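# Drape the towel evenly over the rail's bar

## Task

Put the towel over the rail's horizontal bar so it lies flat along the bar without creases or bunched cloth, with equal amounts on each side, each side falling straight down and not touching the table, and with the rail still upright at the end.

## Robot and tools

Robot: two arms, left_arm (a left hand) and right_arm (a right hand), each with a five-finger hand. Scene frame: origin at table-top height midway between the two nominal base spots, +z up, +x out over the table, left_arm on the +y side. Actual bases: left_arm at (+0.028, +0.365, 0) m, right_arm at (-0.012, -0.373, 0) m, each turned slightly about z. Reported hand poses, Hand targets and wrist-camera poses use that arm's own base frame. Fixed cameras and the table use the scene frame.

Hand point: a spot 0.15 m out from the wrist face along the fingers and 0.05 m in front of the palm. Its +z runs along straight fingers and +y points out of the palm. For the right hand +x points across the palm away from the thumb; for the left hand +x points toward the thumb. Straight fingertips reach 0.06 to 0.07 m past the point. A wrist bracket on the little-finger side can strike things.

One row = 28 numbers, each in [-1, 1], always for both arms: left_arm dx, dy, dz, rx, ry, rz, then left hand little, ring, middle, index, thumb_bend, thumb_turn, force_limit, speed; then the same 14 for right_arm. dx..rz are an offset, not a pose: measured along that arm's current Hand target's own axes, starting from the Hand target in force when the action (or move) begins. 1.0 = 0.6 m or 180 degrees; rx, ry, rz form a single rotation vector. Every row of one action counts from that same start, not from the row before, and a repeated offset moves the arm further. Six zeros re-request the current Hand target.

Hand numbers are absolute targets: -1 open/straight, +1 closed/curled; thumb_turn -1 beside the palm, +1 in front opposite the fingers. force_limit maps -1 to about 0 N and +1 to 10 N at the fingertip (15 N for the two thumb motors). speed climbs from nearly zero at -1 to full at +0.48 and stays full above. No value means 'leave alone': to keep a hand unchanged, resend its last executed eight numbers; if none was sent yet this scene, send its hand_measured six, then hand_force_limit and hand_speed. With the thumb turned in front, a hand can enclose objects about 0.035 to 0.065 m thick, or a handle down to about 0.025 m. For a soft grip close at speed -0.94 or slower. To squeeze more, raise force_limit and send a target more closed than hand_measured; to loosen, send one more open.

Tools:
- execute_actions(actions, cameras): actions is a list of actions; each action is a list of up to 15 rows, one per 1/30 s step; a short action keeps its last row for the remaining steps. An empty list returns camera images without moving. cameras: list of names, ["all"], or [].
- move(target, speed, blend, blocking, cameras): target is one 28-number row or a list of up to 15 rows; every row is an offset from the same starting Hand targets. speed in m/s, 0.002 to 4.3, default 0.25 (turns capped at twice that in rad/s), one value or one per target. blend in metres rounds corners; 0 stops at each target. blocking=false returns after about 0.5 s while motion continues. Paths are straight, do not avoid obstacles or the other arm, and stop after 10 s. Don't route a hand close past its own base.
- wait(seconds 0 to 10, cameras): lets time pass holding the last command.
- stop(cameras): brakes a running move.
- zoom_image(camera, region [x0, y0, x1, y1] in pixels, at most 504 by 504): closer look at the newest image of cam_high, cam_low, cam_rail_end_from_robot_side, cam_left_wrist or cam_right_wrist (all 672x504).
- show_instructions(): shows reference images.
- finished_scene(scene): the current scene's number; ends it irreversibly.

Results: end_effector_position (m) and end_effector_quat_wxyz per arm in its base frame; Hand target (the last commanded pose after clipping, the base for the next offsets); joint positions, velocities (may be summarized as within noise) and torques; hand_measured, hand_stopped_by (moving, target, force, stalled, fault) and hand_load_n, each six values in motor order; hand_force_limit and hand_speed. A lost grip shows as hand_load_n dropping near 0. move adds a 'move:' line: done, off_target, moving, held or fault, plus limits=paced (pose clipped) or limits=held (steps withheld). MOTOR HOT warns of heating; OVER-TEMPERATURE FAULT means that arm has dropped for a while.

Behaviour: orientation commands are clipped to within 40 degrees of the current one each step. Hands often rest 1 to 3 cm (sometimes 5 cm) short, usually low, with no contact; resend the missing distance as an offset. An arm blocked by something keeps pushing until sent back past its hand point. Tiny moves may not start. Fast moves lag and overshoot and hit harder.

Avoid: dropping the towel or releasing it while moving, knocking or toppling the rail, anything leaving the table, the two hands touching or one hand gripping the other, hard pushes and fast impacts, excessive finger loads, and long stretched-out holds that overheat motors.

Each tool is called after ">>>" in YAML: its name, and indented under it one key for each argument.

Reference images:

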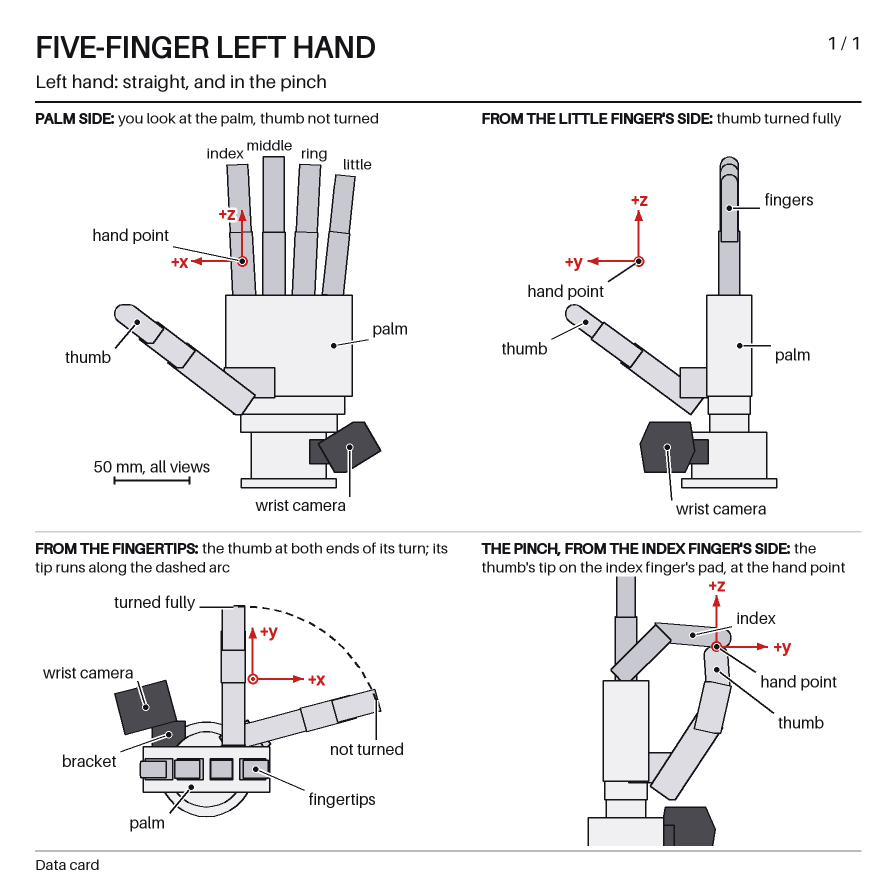

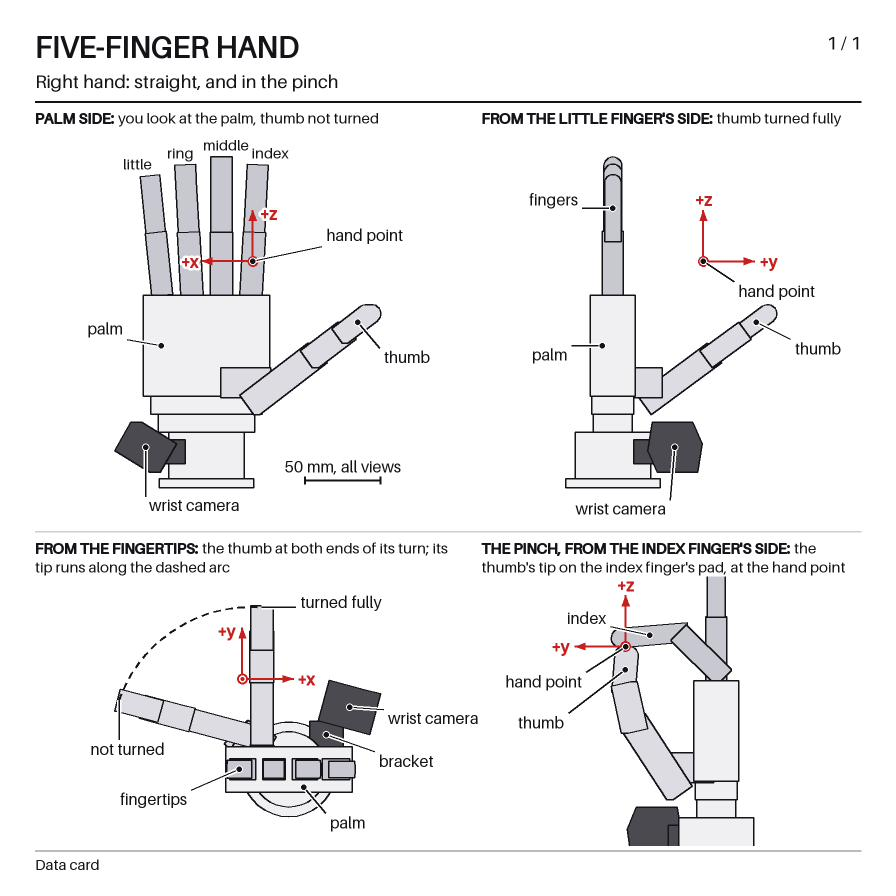

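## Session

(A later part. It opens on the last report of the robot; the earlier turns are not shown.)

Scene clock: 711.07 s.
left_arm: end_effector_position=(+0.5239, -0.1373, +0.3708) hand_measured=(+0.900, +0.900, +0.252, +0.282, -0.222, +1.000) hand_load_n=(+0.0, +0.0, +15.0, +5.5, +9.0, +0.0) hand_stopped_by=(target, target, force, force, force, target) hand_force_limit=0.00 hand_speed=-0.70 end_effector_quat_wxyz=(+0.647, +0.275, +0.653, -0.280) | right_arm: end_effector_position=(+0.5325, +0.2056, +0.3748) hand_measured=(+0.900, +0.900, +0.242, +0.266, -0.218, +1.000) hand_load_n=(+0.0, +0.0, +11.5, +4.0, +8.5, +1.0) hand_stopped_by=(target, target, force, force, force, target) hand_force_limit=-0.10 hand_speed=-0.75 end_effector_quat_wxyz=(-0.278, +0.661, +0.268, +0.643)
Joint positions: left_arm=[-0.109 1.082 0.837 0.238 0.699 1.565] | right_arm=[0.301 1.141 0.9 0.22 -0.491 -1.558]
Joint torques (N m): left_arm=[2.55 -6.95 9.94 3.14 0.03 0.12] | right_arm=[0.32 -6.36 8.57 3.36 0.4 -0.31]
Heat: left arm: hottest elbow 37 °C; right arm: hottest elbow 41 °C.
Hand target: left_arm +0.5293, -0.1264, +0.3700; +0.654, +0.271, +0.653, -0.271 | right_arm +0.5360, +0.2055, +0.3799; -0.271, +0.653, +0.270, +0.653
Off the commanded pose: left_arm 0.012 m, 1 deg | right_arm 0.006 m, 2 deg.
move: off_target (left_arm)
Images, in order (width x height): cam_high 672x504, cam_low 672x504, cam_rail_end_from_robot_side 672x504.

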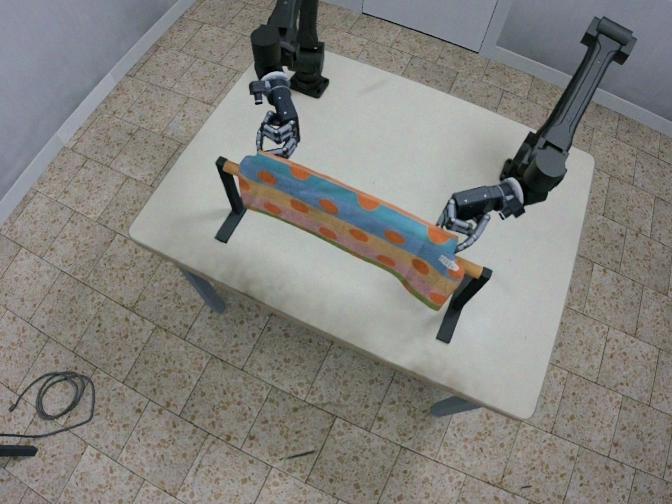

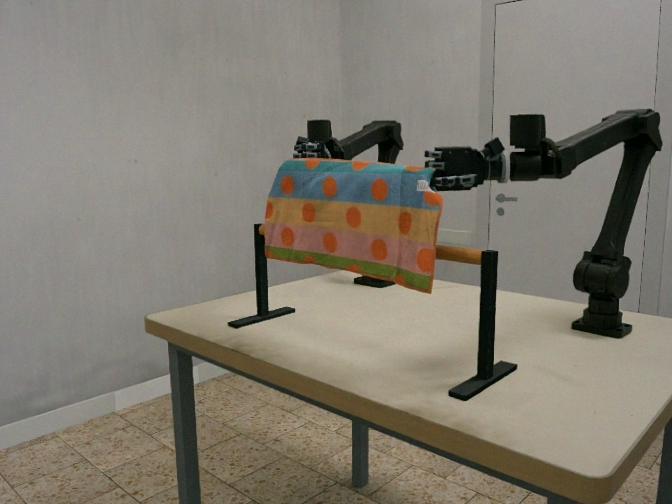

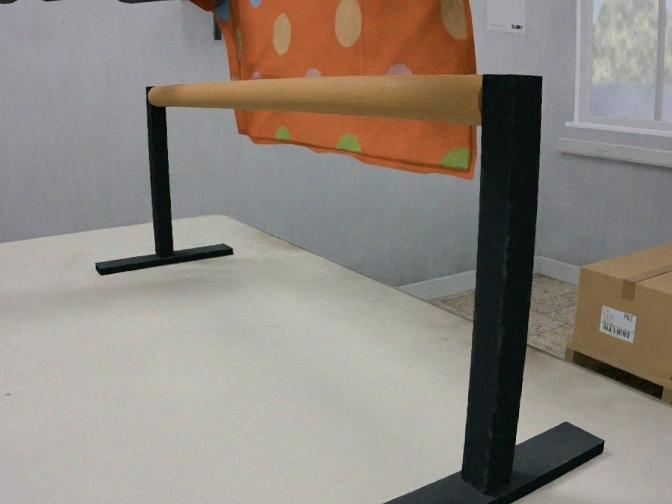

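>>> move:
  target:
    - [0.0667,-0.053,-0.053,0,0,0,0.9,0.9,0.35,0.35,0.1,1,0,-0.7,-0.0667,-0.053,-0.053,0,0,0,0.9,0.9,0.35,0.35,0.1,1,-0.1,-0.75]
  cameras: ["all"]
  speed: 0.08

Scene clock: 720.63 s.
left_arm: end_effector_position=(+0.4840, -0.1320, +0.3233) hand_measured=(+0.900, +0.900, +0.252, +0.282, -0.222, +1.000) hand_load_n=(+0.0, +0.0, +15.0, +5.5, +9.0, +0.0) hand_stopped_by=(target, target, force, force, force, target) hand_force_limit=0.00 hand_speed=-0.70 end_effector_quat_wxyz=(+0.642, +0.272, +0.659, -0.280) | right_arm: end_effector_position=(+0.4937, +0.2083, +0.3204) hand_measured=(+0.900, +0.900, +0.242, +0.266, -0.218, +1.000) hand_load_n=(+0.0, +0.0, +12.0, +4.0, +9.0, +1.0) hand_stopped_by=(target, target, force, force, force, target) hand_force_limit=-0.10 hand_speed=-0.75 end_effector_quat_wxyz=(-0.278, +0.671, +0.268, +0.633)
Joint positions: left_arm=[-0.109 0.997 0.664 0.311 0.694 1.565] | right_arm=[0.342 1.08 0.729 0.302 -0.452 -1.558]
Joint torques (N m): left_arm=[1.49 -6.48 9.55 3.23 -0.3 0.14] | right_arm=[0.32 -7.77 8.16 3.29 0.45 -0.3]
Heat: left arm: hottest elbow 37 °C; right arm: hottest elbow 41 °C.
Hand target: left_arm +0.4844, -0.1264, +0.3300; +0.654, +0.271, +0.653, -0.271 | right_arm +0.4910, +0.2054, +0.3401; -0.271, +0.653, +0.270, +0.653
Off the commanded pose: left_arm 0.009 m, 2 deg | right_arm 0.020 m, 3 deg.
move: off_target (right_arm)
camera_calibration:
cam_left_wrist: T_world_to_cam=[[-0.666247, -0.7005, -0.255763, 0.319078], [-0.203662, 0.50085, -0.841232, 0.437686], [0.717382, -0.508379, -0.476355, -0.140717], [0, 0, 0, 1]] pos_world=[0.402672, -0.0672387, 0.382773]
cam_right_wrist: T_world_to_cam=[[0.686803, -0.69222, 0.221658, -0.265523], [-0.284116, -0.536373, -0.794722, 0.497788], [0.669014, 0.482841, -0.565053, -0.135189], [0, 0, 0, 1]] pos_world=[0.414235, 0.148474, 0.37807]

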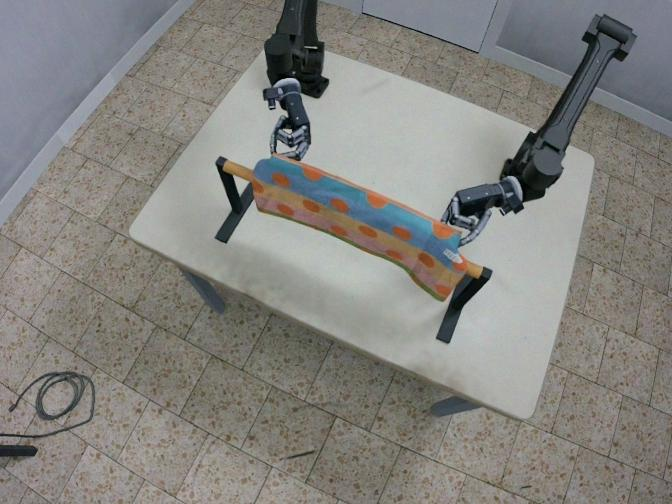

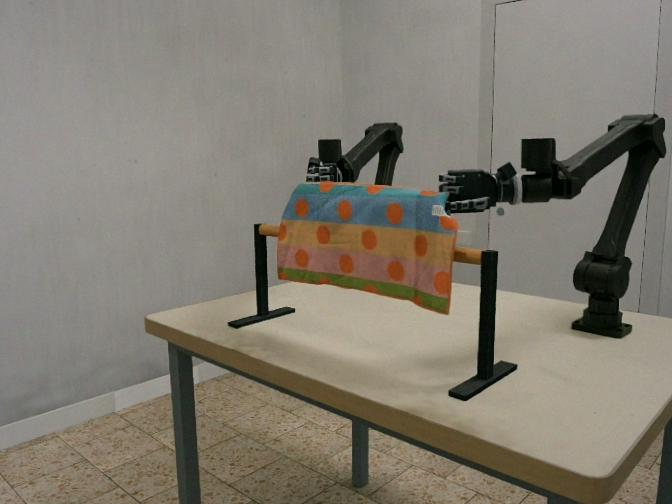

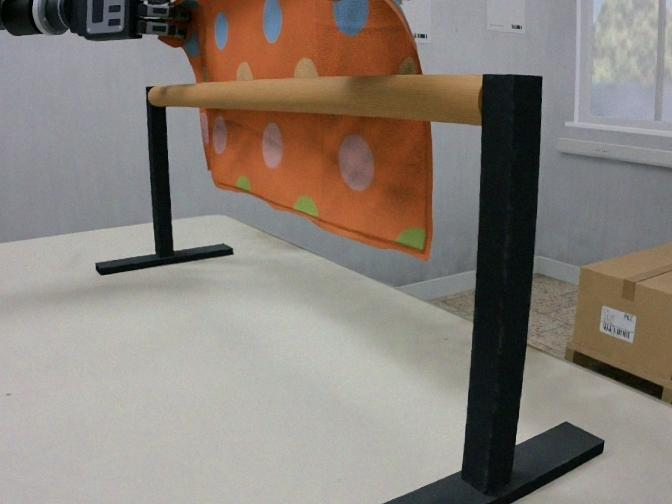

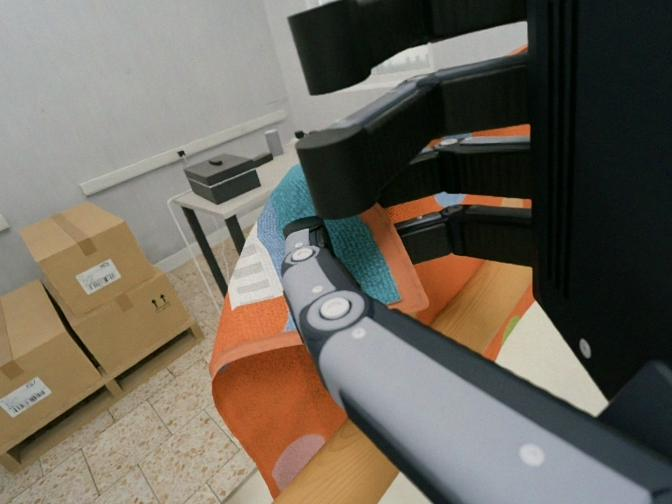

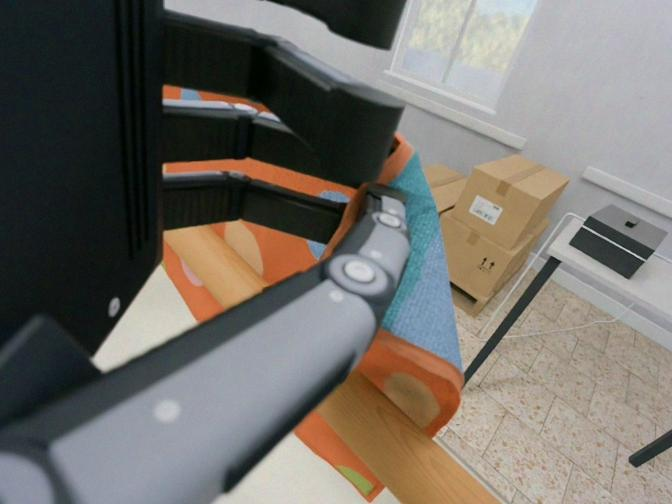

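>>> move:
  target:
    - [0.03,-0.0589,-0.0589,0,0,0,0.9,0.9,0.35,0.35,0.1,1,0,-0.7,-0.03,-0.0589,-0.0589,0,0,0,0.9,0.9,0.35,0.35,0.1,1,-0.1,-0.75]
    - [0.1167,-0.0978,-0.0978,0,0,0,0.9,0.9,0.35,0.35,0.1,1,0,-0.7,-0.1167,-0.0978,-0.0978,0,0,0,0.9,0.9,0.35,0.35,0.1,1,-0.1,-0.75]
  cameras: ["all"]
  speed: 0.08
  blend: 0.02

Scene clock: 732.17 s.
left_arm: end_effector_position=(+0.4027, -0.1263, +0.2576) hand_measured=(+0.900, +0.900, +0.252, +0.282, -0.222, +1.000) hand_load_n=(+0.0, +0.0, +15.0, +5.5, +9.5, +0.0) hand_stopped_by=(target, target, force, force, force, target) hand_force_limit=0.00 hand_speed=-0.70 end_effector_quat_wxyz=(+0.647, +0.270, +0.658, -0.276) | right_arm: end_effector_position=(+0.4090, +0.2089, +0.2570) hand_measured=(+0.900, +0.900, +0.242, +0.266, -0.218, +1.000) hand_load_n=(+0.0, +0.0, +12.0, +4.5, +9.0, +0.5) hand_stopped_by=(target, target, force, force, force, target) hand_force_limit=-0.10 hand_speed=-0.75 end_effector_quat_wxyz=(-0.278, +0.667, +0.271, +0.636)
Joint positions: left_arm=[-0.133 0.786 0.371 0.402 0.659 1.565] | right_arm=[0.454 0.907 0.442 0.428 -0.343 -1.558]
Joint torques (N m): left_arm=[0.26 -3.19 9.02 3.1 -0.4 0.16] | right_arm=[0.44 -4.54 7.62 3.22 0.53 -0.3]
Heat: left arm: hottest elbow 36 °C; right arm: hottest elbow 39 °C.
Hand target: left_arm +0.4014, -0.1263, +0.2598; +0.654, +0.271, +0.653, -0.271 | right_arm +0.4079, +0.2055, +0.2702; -0.271, +0.653, +0.270, +0.653
Off the commanded pose: left_arm 0.003 m, 1 deg | right_arm 0.014 m, 3 deg.
move: off_target (right_arm)
camera_calibration:
cam_left_wrist: T_world_to_cam=[[-0.6558, -0.708208, -0.26147, 0.248399], [-0.201737, 0.498152, -0.843295, 0.362394], [0.72748, -0.500285, -0.46956, -0.115651], [0, 0, 0, 1]] pos_world=[0.320142, -0.0624677, 0.316249]
cam_right_wrist: T_world_to_cam=[[0.686151, -0.69026, 0.22965, -0.194995], [-0.273614, -0.537386, -0.797717, 0.420273], [0.674042, 0.484519, -0.557592, -0.11891], [0, 0, 0, 1]] pos_world=[0.328939, 0.148866, 0.313736]

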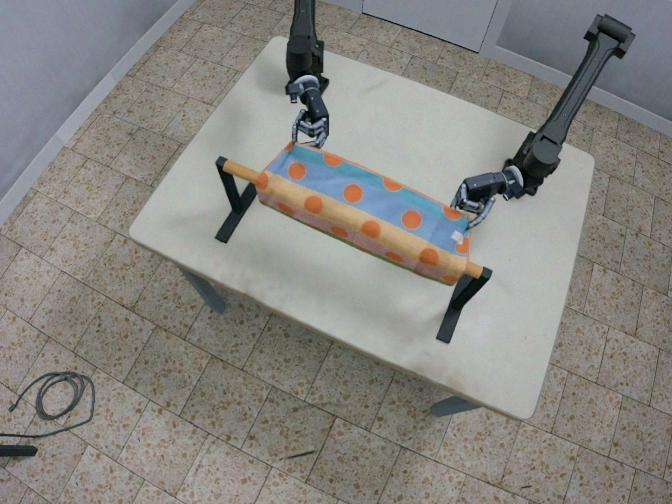

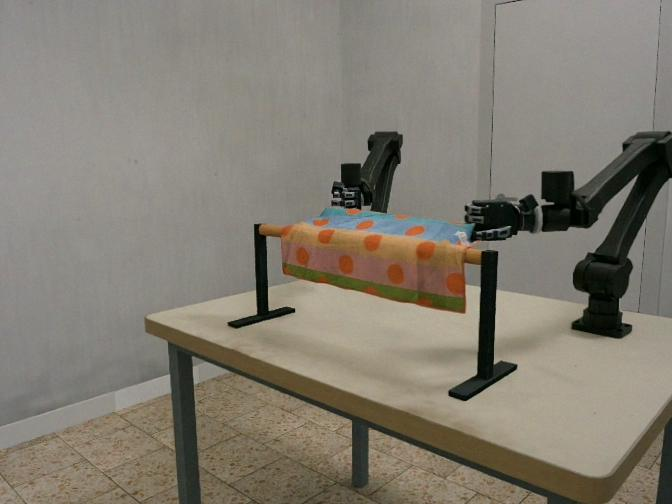

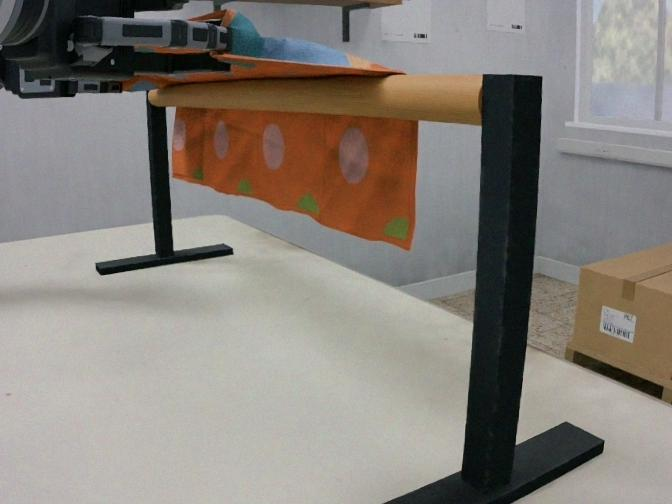

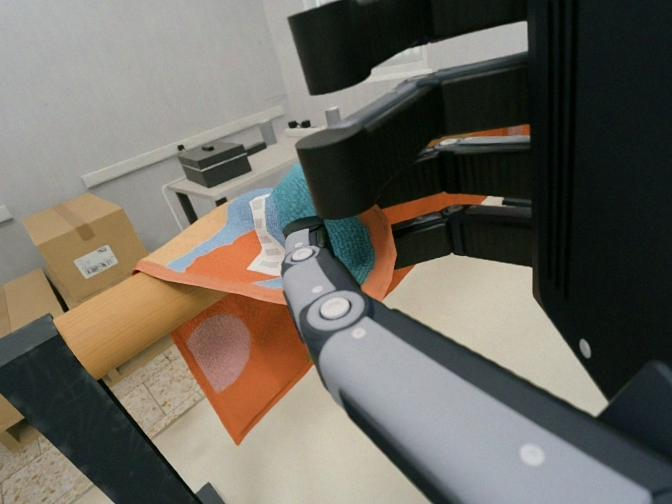

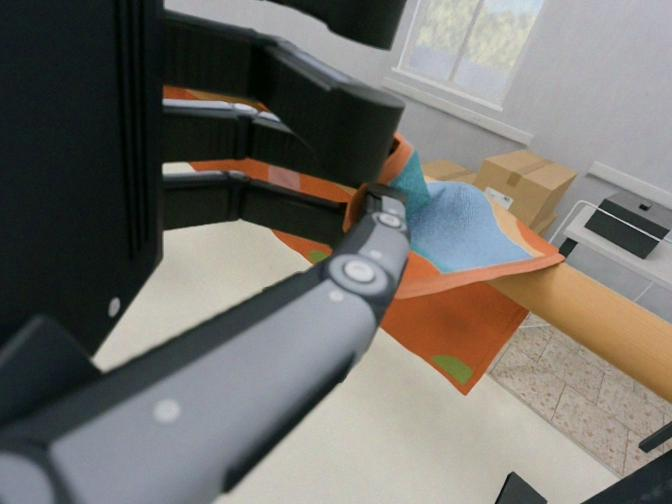

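>>> move:
  target:
    - [0.0917,0,0,0,0,0,0.9,0.9,0.35,0.35,0.1,1,0,-0.7,-0.0917,0,0,0,0,0,0.9,0.9,0.35,0.35,0.1,1,-0.1,-0.75]
    - [0.1533,0.0259,0.0259,0,0,0,0.9,0.9,0.35,0.35,0.1,1,0,-0.7,-0.1533,0.0259,0.0259,0,0,0,0.9,0.9,0.35,0.35,0.1,1,-0.1,-0.75]
    - [0.1817,0.0471,0.0471,0,0,0,0.9,0.9,0.35,0.35,0.1,1,0,-0.7,-0.1817,0.0471,0.0471,0,0,0,0.9,0.9,0.35,0.35,0.1,1,-0.1,-0.75]
  cameras: ["all"]
  speed: 0.07
  blend: 0.02

Scene clock: 743.03 s.
left_arm: end_effector_position=(+0.4300, -0.1325, +0.1417) hand_measured=(+0.900, +0.900, +0.252, +0.282, -0.222, +1.000) hand_load_n=(+0.0, +0.0, +14.5, +6.0, +9.5, -0.5) hand_stopped_by=(target, target, force, force, force, target) hand_force_limit=0.00 hand_speed=-0.70 end_effector_quat_wxyz=(+0.642, +0.274, +0.660, -0.279) | right_arm: end_effector_position=(+0.4363, +0.2084, +0.1506) hand_measured=(+0.900, +0.900, +0.242, +0.266, -0.218, +1.000) hand_load_n=(+0.0, +0.0, +11.5, +4.0, +9.0, +0.5) hand_stopped_by=(target, target, force, force, force, target) hand_force_limit=-0.10 hand_speed=-0.75 end_effector_quat_wxyz=(-0.279, +0.664, +0.271, +0.639)
Joint positions: left_arm=[-0.134 1.33 0.26 1.043 0.67 1.57] | right_arm=[0.408 1.352 0.338 0.985 -0.391 -1.558]
Joint torques (N m): left_arm=[2.49 -5.36 7.95 3.17 0.02 0.07] | right_arm=[-0.62 -4.89 6.95 3.29 0.06 -0.3]
Heat: left arm: hottest elbow 36 °C; right arm: hottest elbow 38 °C.
Hand target: left_arm +0.4415, -0.1263, +0.1508; +0.654, +0.271, +0.653, -0.271 | right_arm +0.4478, +0.2056, +0.1612; -0.271, +0.653, +0.270, +0.653
Off the commanded pose: left_arm 0.016 m, 2 deg | right_arm 0.016 m, 2 deg.
move: off_target (left_arm, right_arm); blend cut to 0.0124 m at target 2
camera_calibration:
cam_left_wrist: T_world_to_cam=[[-0.666906, -0.698956, -0.258258, 0.237122], [-0.203597, 0.504327, -0.839168, 0.274266], [0.716788, -0.507066, -0.478644, -0.188056], [0, 0, 0, 1]] pos_world=[0.348774, -0.067939, 0.201382]
cam_right_wrist: T_world_to_cam=[[0.686218, -0.689804, 0.230816, -0.190063], [-0.267143, -0.534138, -0.802079, 0.339756], [0.676565, 0.48874, -0.550811, -0.19947], [0, 0, 0, 1]] pos_world=[0.356143, 0.147859, 0.206511]

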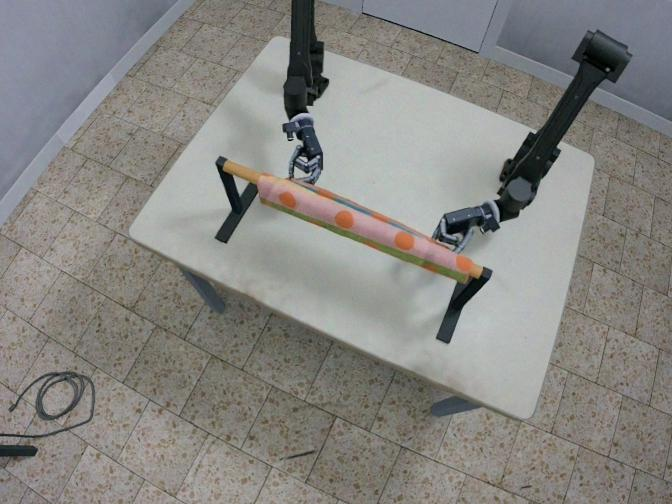

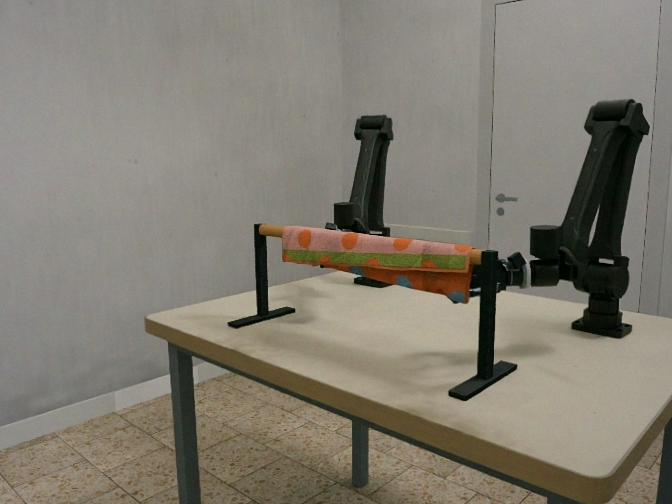

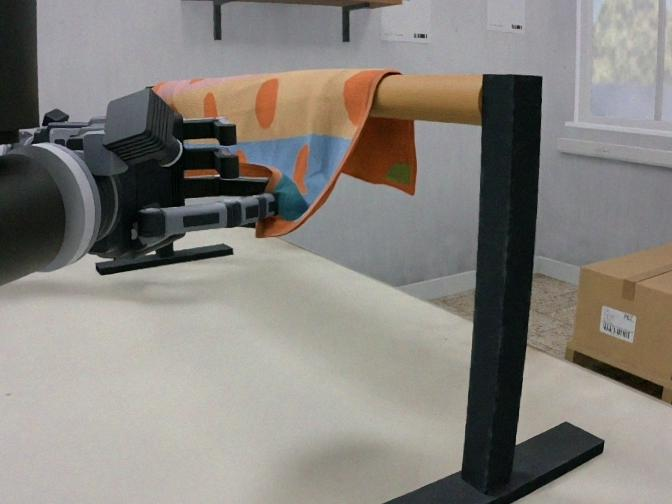

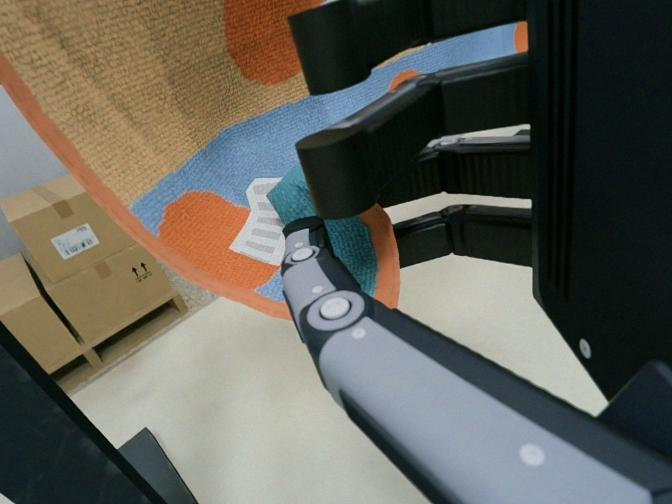

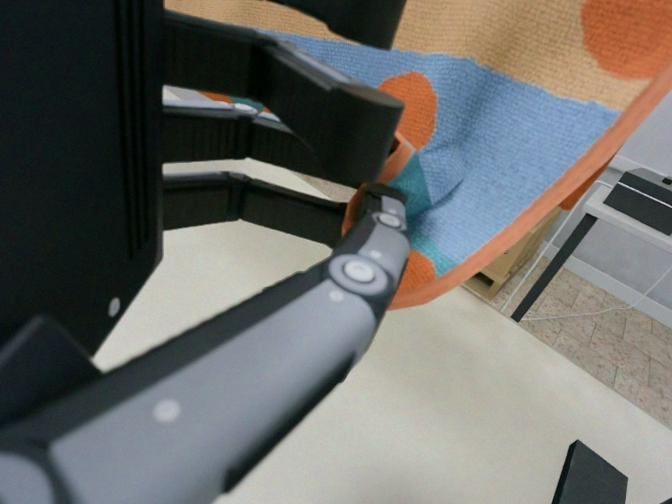

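>>> move:
  target:
    - [-0.0917,-0.0471,-0.0471,0,0,0,0.9,0.9,0.35,0.35,0.1,1,0,-0.7,0.0917,-0.0471,-0.0471,0,0,0,0.9,0.9,0.35,0.35,0.1,1,-0.1,-0.75]
    - [-0.1833,-0.0471,-0.0471,0,0,0,0.9,0.9,0.35,0.35,0.1,1,0,-0.7,0.1833,-0.0471,-0.0471,0,0,0,0.9,0.9,0.35,0.35,0.1,1,-0.1,-0.75]
    - [-0.275,-0.0118,-0.0118,0,0,0,0.9,0.9,0.35,0.35,0.1,1,0,-0.7,0.275,-0.0118,-0.0118,0,0,0,0.9,0.9,0.35,0.35,0.1,1,-0.1,-0.75]
    - [-0.3333,0.053,0.053,0,0,0,0.9,0.9,0.35,0.35,0.1,1,0,-0.7,0.3333,0.053,0.053,0,0,0,0.9,0.9,0.35,0.35,0.1,1,-0.1,-0.75]
  cameras: ["cam_rail_end_from_robot_side","cam_low"]
  speed: 0.1
  blend: 0.02

Scene clock: 760.70 s.
left_arm: end_effector_position=(+0.4735, -0.1348, +0.3260) hand_measured=(+0.900, +0.900, +0.252, +0.282, -0.222, +1.000) hand_load_n=(+0.0, +0.0, +14.5, +5.0, +9.0, +0.0) hand_stopped_by=(target, target, force, force, force, target) hand_force_limit=0.00 hand_speed=-0.70 end_effector_quat_wxyz=(+0.640, +0.274, +0.661, -0.281) | right_arm: end_effector_position=(+0.4764, +0.2069, +0.3250) hand_measured=(+0.900, +0.900, +0.242, +0.266, -0.218, +1.000) hand_load_n=(+0.0, +0.0, +11.5, +4.0, +9.0, +1.0) hand_stopped_by=(target, target, force, force, force, target) hand_force_limit=-0.10 hand_speed=-0.75 end_effector_quat_wxyz=(-0.279, +0.671, +0.269, +0.632)
Joint positions: left_arm=[-0.12 0.961 0.655 0.276 0.688 1.569] | right_arm=[0.354 1.022 0.706 0.266 -0.444 -1.558]
Joint torques (N m): left_arm=[2.96 -5.13 14.64 1.85 0.01 0.09] | right_arm=[-0.62 -4.19 13.53 2.04 0.03 -0.3]
Heat: left arm: hottest elbow 35 °C; right arm: hottest elbow 37 °C.
Hand target: left_arm +0.4863, -0.1263, +0.3508; +0.654, +0.271, +0.653, -0.271 | right_arm +0.4929, +0.2054, +0.3611; -0.271, +0.653, +0.270, +0.653
Off the commanded pose: left_arm 0.029 m, 2 deg | right_arm 0.040 m, 3 deg.
move: off_target (left_arm, right_arm)
Images, in order (width x height): cam_low 672x504, cam_rail_end_from_robot_side 672x504.

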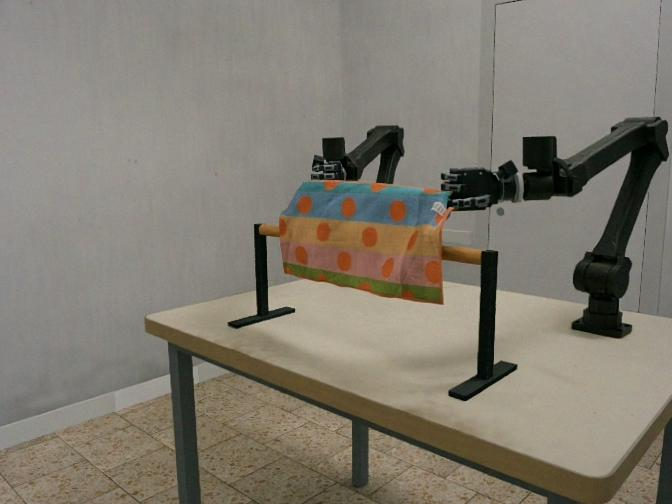

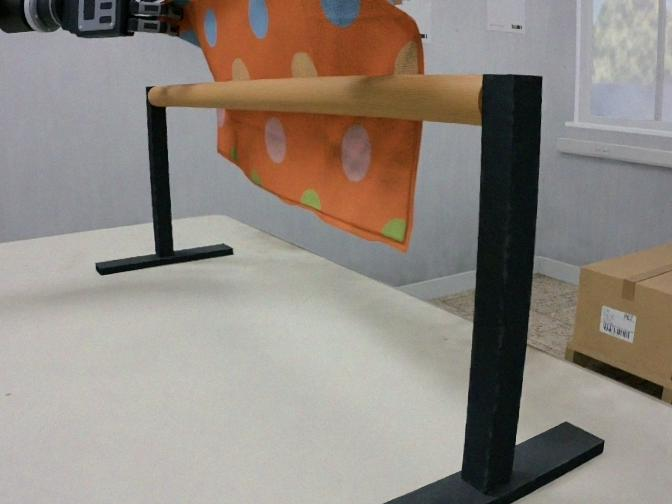

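>>> move:
  target:
    - [-0.05,0.0589,0.0589,0,0,0,0.9,0.9,0.35,0.35,0.1,1,0,-0.7,0.05,0.0589,0.0589,0,0,0,0.9,0.9,0.35,0.35,0.1,1,-0.1,-0.75]
  cameras: ["cam_rail_end_from_robot_side","cam_low"]
  speed: 0.1
  blend: 0.02

Scene clock: 768.67 s.
left_arm: end_effector_position=(+0.5236, -0.1353, +0.3569) hand_measured=(+0.900, +0.900, +0.252, +0.282, -0.222, +1.000) hand_load_n=(+0.0, +0.0, +14.5, +5.5, +9.0, -0.5) hand_stopped_by=(target, target, force, force, force, target) hand_force_limit=0.00 hand_speed=-0.70 end_effector_quat_wxyz=(+0.641, +0.274, +0.660, -0.281) | right_arm: end_effector_position=(+0.5267, +0.2075, +0.3550) hand_measured=(+0.900, +0.900, +0.242, +0.266, -0.218, +1.000) hand_load_n=(+0.0, +0.0, +11.5, +4.0, +9.0, +1.0) hand_stopped_by=(target, target, force, force, force, target) hand_force_limit=-0.10 hand_speed=-0.75 end_effector_quat_wxyz=(-0.280, +0.671, +0.268, +0.633)
Joint positions: left_arm=[-0.105 1.089 0.818 0.242 0.7 1.569] | right_arm=[0.309 1.139 0.867 0.223 -0.487 -1.558]
Joint torques (N m): left_arm=[2.78 -6.95 14.37 2.02 0.07 0.1] | right_arm=[-0.62 -5.83 13.71 1.96 -0.02 -0.29]
Heat: left arm: hottest elbow 36 °C; right arm: hottest elbow 38 °C.
Hand target: left_arm +0.5362, -0.1264, +0.3809; +0.654, +0.271, +0.653, -0.271 | right_arm +0.5429, +0.2054, +0.3910; -0.271, +0.653, +0.270, +0.653
Off the commanded pose: left_arm 0.029 m, 2 deg | right_arm 0.040 m, 3 deg.
move: off_target (left_arm, right_arm)
Images, in order (width x height): cam_low 672x504, cam_rail_end_from_robot_side 672x504.

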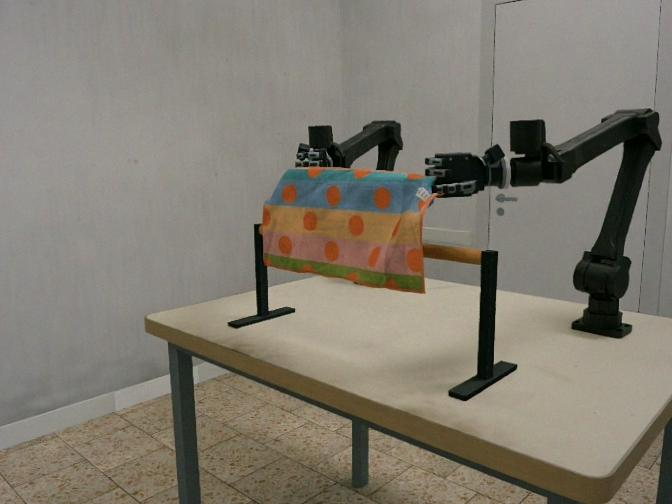

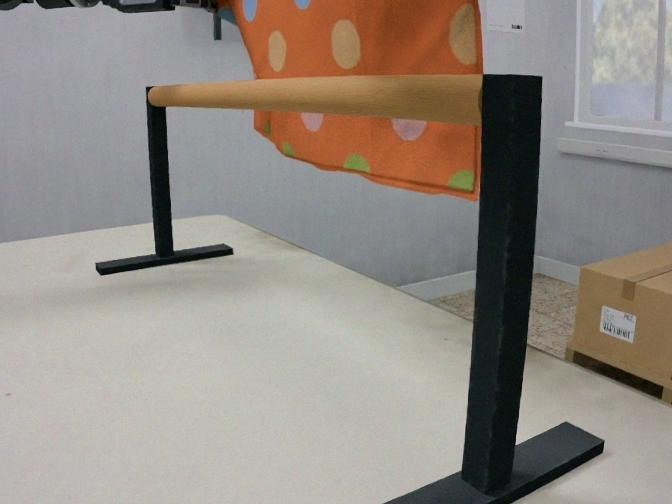

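>>> execute_actions:
  actions: []

Scene clock: 770.47 s.
left_arm: end_effector_position=(+0.5236, -0.1353, +0.3571) hand_measured=(+0.900, +0.900, +0.252, +0.282, -0.222, +1.000) hand_load_n=(+0.5, +0.0, +14.5, +5.5, +9.0, +0.0) hand_stopped_by=(target, target, force, force, force, target) hand_force_limit=0.00 hand_speed=-0.70 end_effector_quat_wxyz=(+0.641, +0.274, +0.660, -0.281) | right_arm: end_effector_position=(+0.5269, +0.2075, +0.3552) hand_measured=(+0.900, +0.900, +0.242, +0.266, -0.218, +1.000) hand_load_n=(+0.0, +0.0, +11.5, +4.0, +9.0, +1.0) hand_stopped_by=(target, target, force, force, force, target) hand_force_limit=-0.10 hand_speed=-0.75 end_effector_quat_wxyz=(-0.280, +0.671, +0.268, +0.633)
Joint positions: left_arm=[-0.105 1.089 0.818 0.242 0.7 1.569] | right_arm=[0.309 1.14 0.868 0.222 -0.487 -1.558]
Joint velocities: within noise
Joint torques (N m): left_arm=[2.67 -6.12 14.56 1.89 0.06 0.1] | right_arm=[-0.5 -5.89 13.65 2.03 -0.01 -0.3]
Heat: left arm: hottest elbow 36 °C; right arm: hottest elbow 38 °C.
Hand target: left_arm +0.5362, -0.1264, +0.3808; +0.653, +0.271, +0.653, -0.271 | right_arm +0.5430, +0.2054, +0.3907; -0.271, +0.654, +0.270, +0.653
Off the commanded pose: left_arm 0.028 m, 2 deg | right_arm 0.039 m, 3 deg.
camera_calibration:
cam_left_wrist: T_world_to_cam=[[-0.668688, -0.698103, -0.255947, 0.353338], [-0.204969, 0.503958, -0.839056, 0.476103], [0.714733, -0.508605, -0.48008, -0.152112], [0, 0, 0, 1]] pos_world=[0.442579, -0.0706345, 0.416887]
cam_right_wrist: T_world_to_cam=[[0.688469, -0.691198, 0.219672, -0.296951], [-0.284391, -0.535909, -0.794936, 0.534541], [0.667183, 0.484816, -0.565527, -0.13666], [0, 0, 0, 1]] pos_world=[0.447637, 0.147468, 0.412873]

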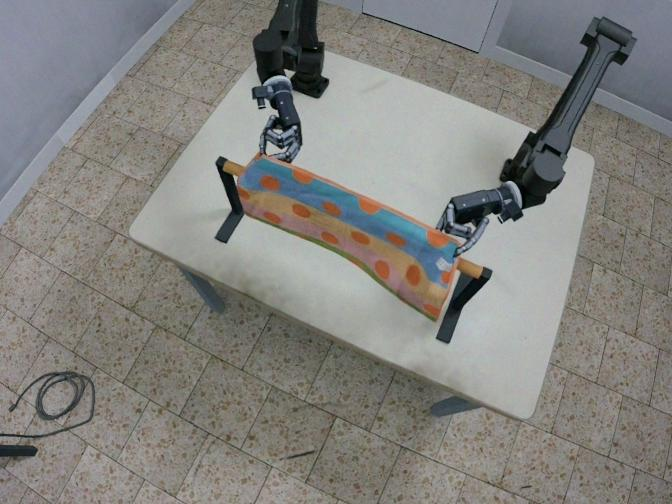

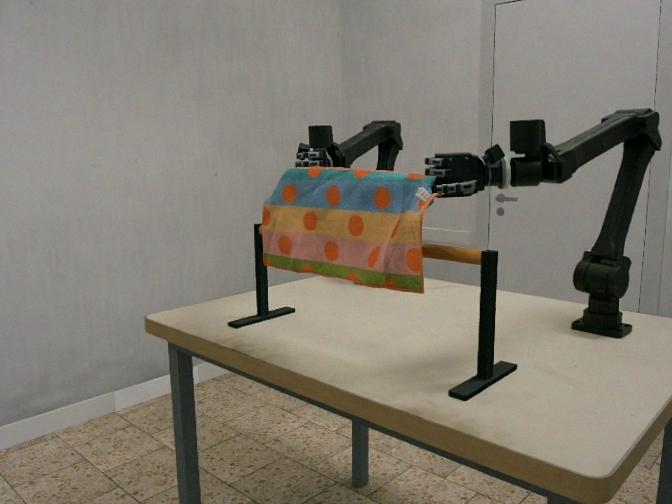

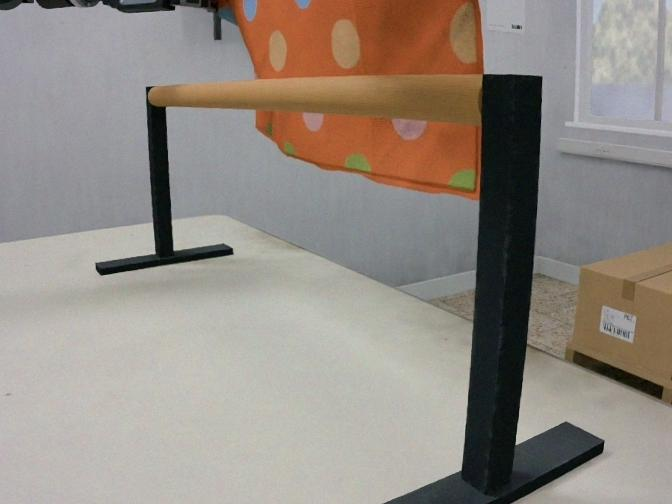

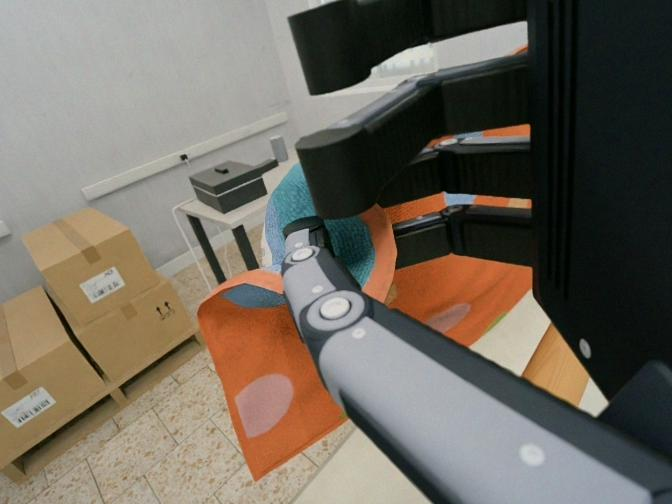

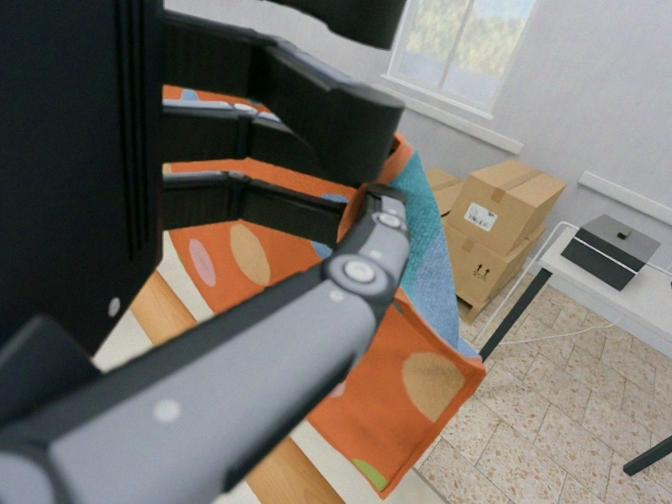

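>>> move:
  target:
    - [0.0467,-0.0778,-0.0778,0,0,0,0.9,0.9,0.35,0.35,0.1,1,0,-0.7,-0.0417,-0.0778,-0.0778,0,0,0,0.9,0.9,0.35,0.35,0.1,1,-0.1,-0.75]
  cameras: ["cam_rail_end_from_robot_side","cam_low"]
  speed: 0.1

Scene clock: 783.30 s.
left_arm: end_effector_position=(+0.4716, -0.1280, +0.3538) hand_measured=(+0.900, +0.900, +0.252, +0.282, -0.222, +1.000) hand_load_n=(+0.0, +0.0, +15.0, +5.5, +9.0, -0.5) hand_stopped_by=(target, target, force, force, force, target) hand_force_limit=0.00 hand_speed=-0.70 end_effector_quat_wxyz=(+0.653, +0.274, +0.651, -0.274) | right_arm: end_effector_position=(+0.4805, +0.2096, +0.3512) hand_measured=(+0.900, +0.900, +0.242, +0.266, -0.218, +1.000) hand_load_n=(+0.0, +0.0, +12.0, +4.0, +8.5, +1.0) hand_stopped_by=(target, target, force, force, force, target) hand_force_limit=-0.10 hand_speed=-0.75 end_effector_quat_wxyz=(-0.279, +0.665, +0.269, +0.639)
Joint positions: left_arm=[-0.105 0.928 0.689 0.242 0.691 1.569] | right_arm=[0.358 1.015 0.76 0.222 -0.438 -1.558]
Joint torques (N m): left_arm=[0.21 -6.07 9.99 2.22 -0.34 0.07] | right_arm=[0.5 -7 8.43 2.62 0.49 -0.3]
Heat: left arm: hottest elbow 38 °C; right arm: hottest elbow 41 °C.
Hand target: left_arm +0.4702, -0.1264, +0.3527; +0.653, +0.271, +0.653, -0.271 | right_arm +0.4769, +0.2055, +0.3659; -0.271, +0.654, +0.270, +0.653
Off the commanded pose: left_arm 0.002 m, 1 deg | right_arm 0.016 m, 2 deg.
move: off_target (right_arm)
Images, in order (width x height): cam_low 672x504, cam_rail_end_from_robot_side 672x504.

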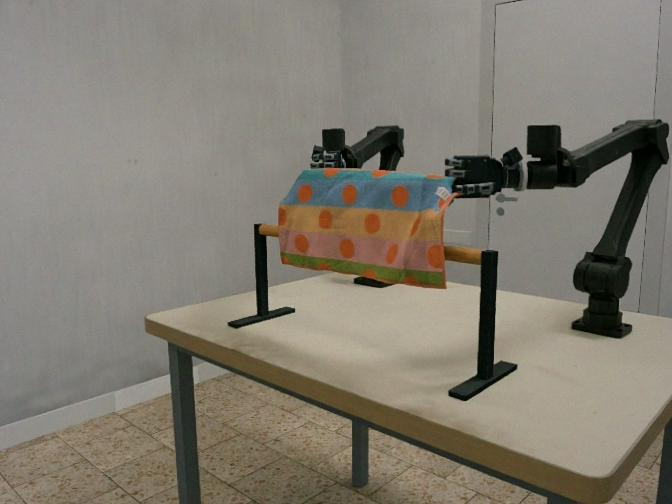

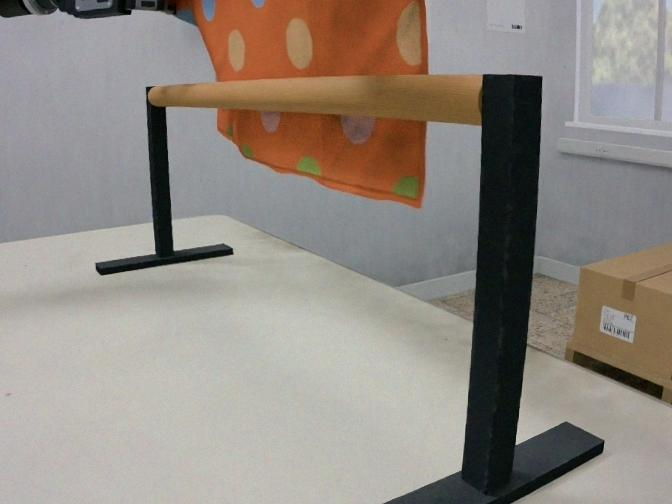

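>>> move:
  target:
    - [0.0533,-0.0789,-0.0789,0,0,0,0.9,0.9,0.35,0.35,0.1,1,0,-0.7,-0.055,-0.0789,-0.0789,0,0,0,0.9,0.9,0.35,0.35,0.1,1,-0.1,-0.75]
    - [0.1467,-0.1072,-0.1072,0,0,0,0.9,0.9,0.35,0.35,0.1,1,0,-0.7,-0.1483,-0.1072,-0.1072,0,0,0,0.9,0.9,0.35,0.35,0.1,1,-0.1,-0.75]
  cameras: ["cam_rail_end_from_robot_side","cam_low"]
  speed: 0.08
  blend: 0.02

Scene clock: 792.83 s.
left_arm: end_effector_position=(+0.3803, -0.1264, +0.2618) hand_measured=(+0.900, +0.900, +0.252, +0.282, -0.222, +1.000) hand_load_n=(+0.0, +0.0, +15.0, +5.5, +9.0, -0.5) hand_stopped_by=(target, target, force, force, force, target) hand_force_limit=0.00 hand_speed=-0.70 end_effector_quat_wxyz=(+0.647, +0.271, +0.658, -0.275) | right_arm: end_effector_position=(+0.3866, +0.2089, +0.2643) hand_measured=(+0.900, +0.900, +0.242, +0.266, -0.218, +1.000) hand_load_n=(+0.0, +0.0, +12.5, +4.0, +9.0, +1.0) hand_stopped_by=(target, target, force, force, force, target) hand_force_limit=-0.10 hand_speed=-0.75 end_effector_quat_wxyz=(-0.277, +0.667, +0.271, +0.636)
Joint positions: left_arm=[-0.147 0.673 0.346 0.311 0.645 1.569] | right_arm=[0.495 0.811 0.421 0.353 -0.302 -1.558]
Joint torques (N m): left_arm=[0.44 -2.37 9.42 3.06 -0.37 0.11] | right_arm=[0.32 -3.43 7.92 3.3 0.55 -0.29]
Heat: left arm: hottest elbow 37 °C; right arm: hottest elbow 41 °C.
Hand target: left_arm +0.3794, -0.1262, +0.2647; +0.654, +0.271, +0.653, -0.271 | right_arm +0.3859, +0.2055, +0.2771; -0.271, +0.653, +0.270, +0.653
Off the commanded pose: left_arm 0.003 m, 1 deg | right_arm 0.013 m, 3 deg.
move: off_target (right_arm)
Images, in order (width x height): cam_low 672x504, cam_rail_end_from_robot_side 672x504.

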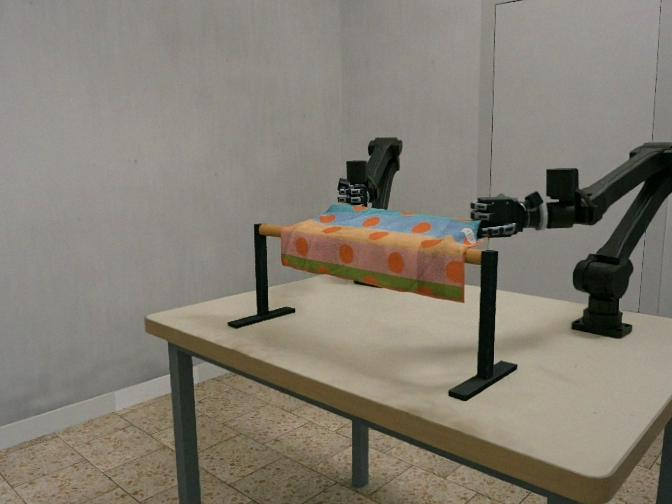

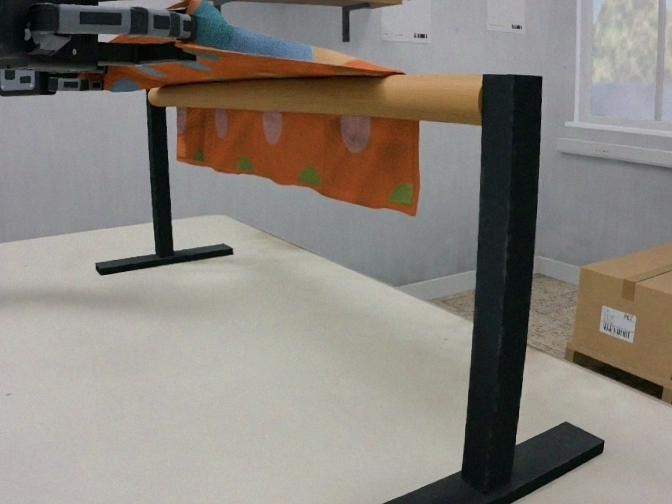

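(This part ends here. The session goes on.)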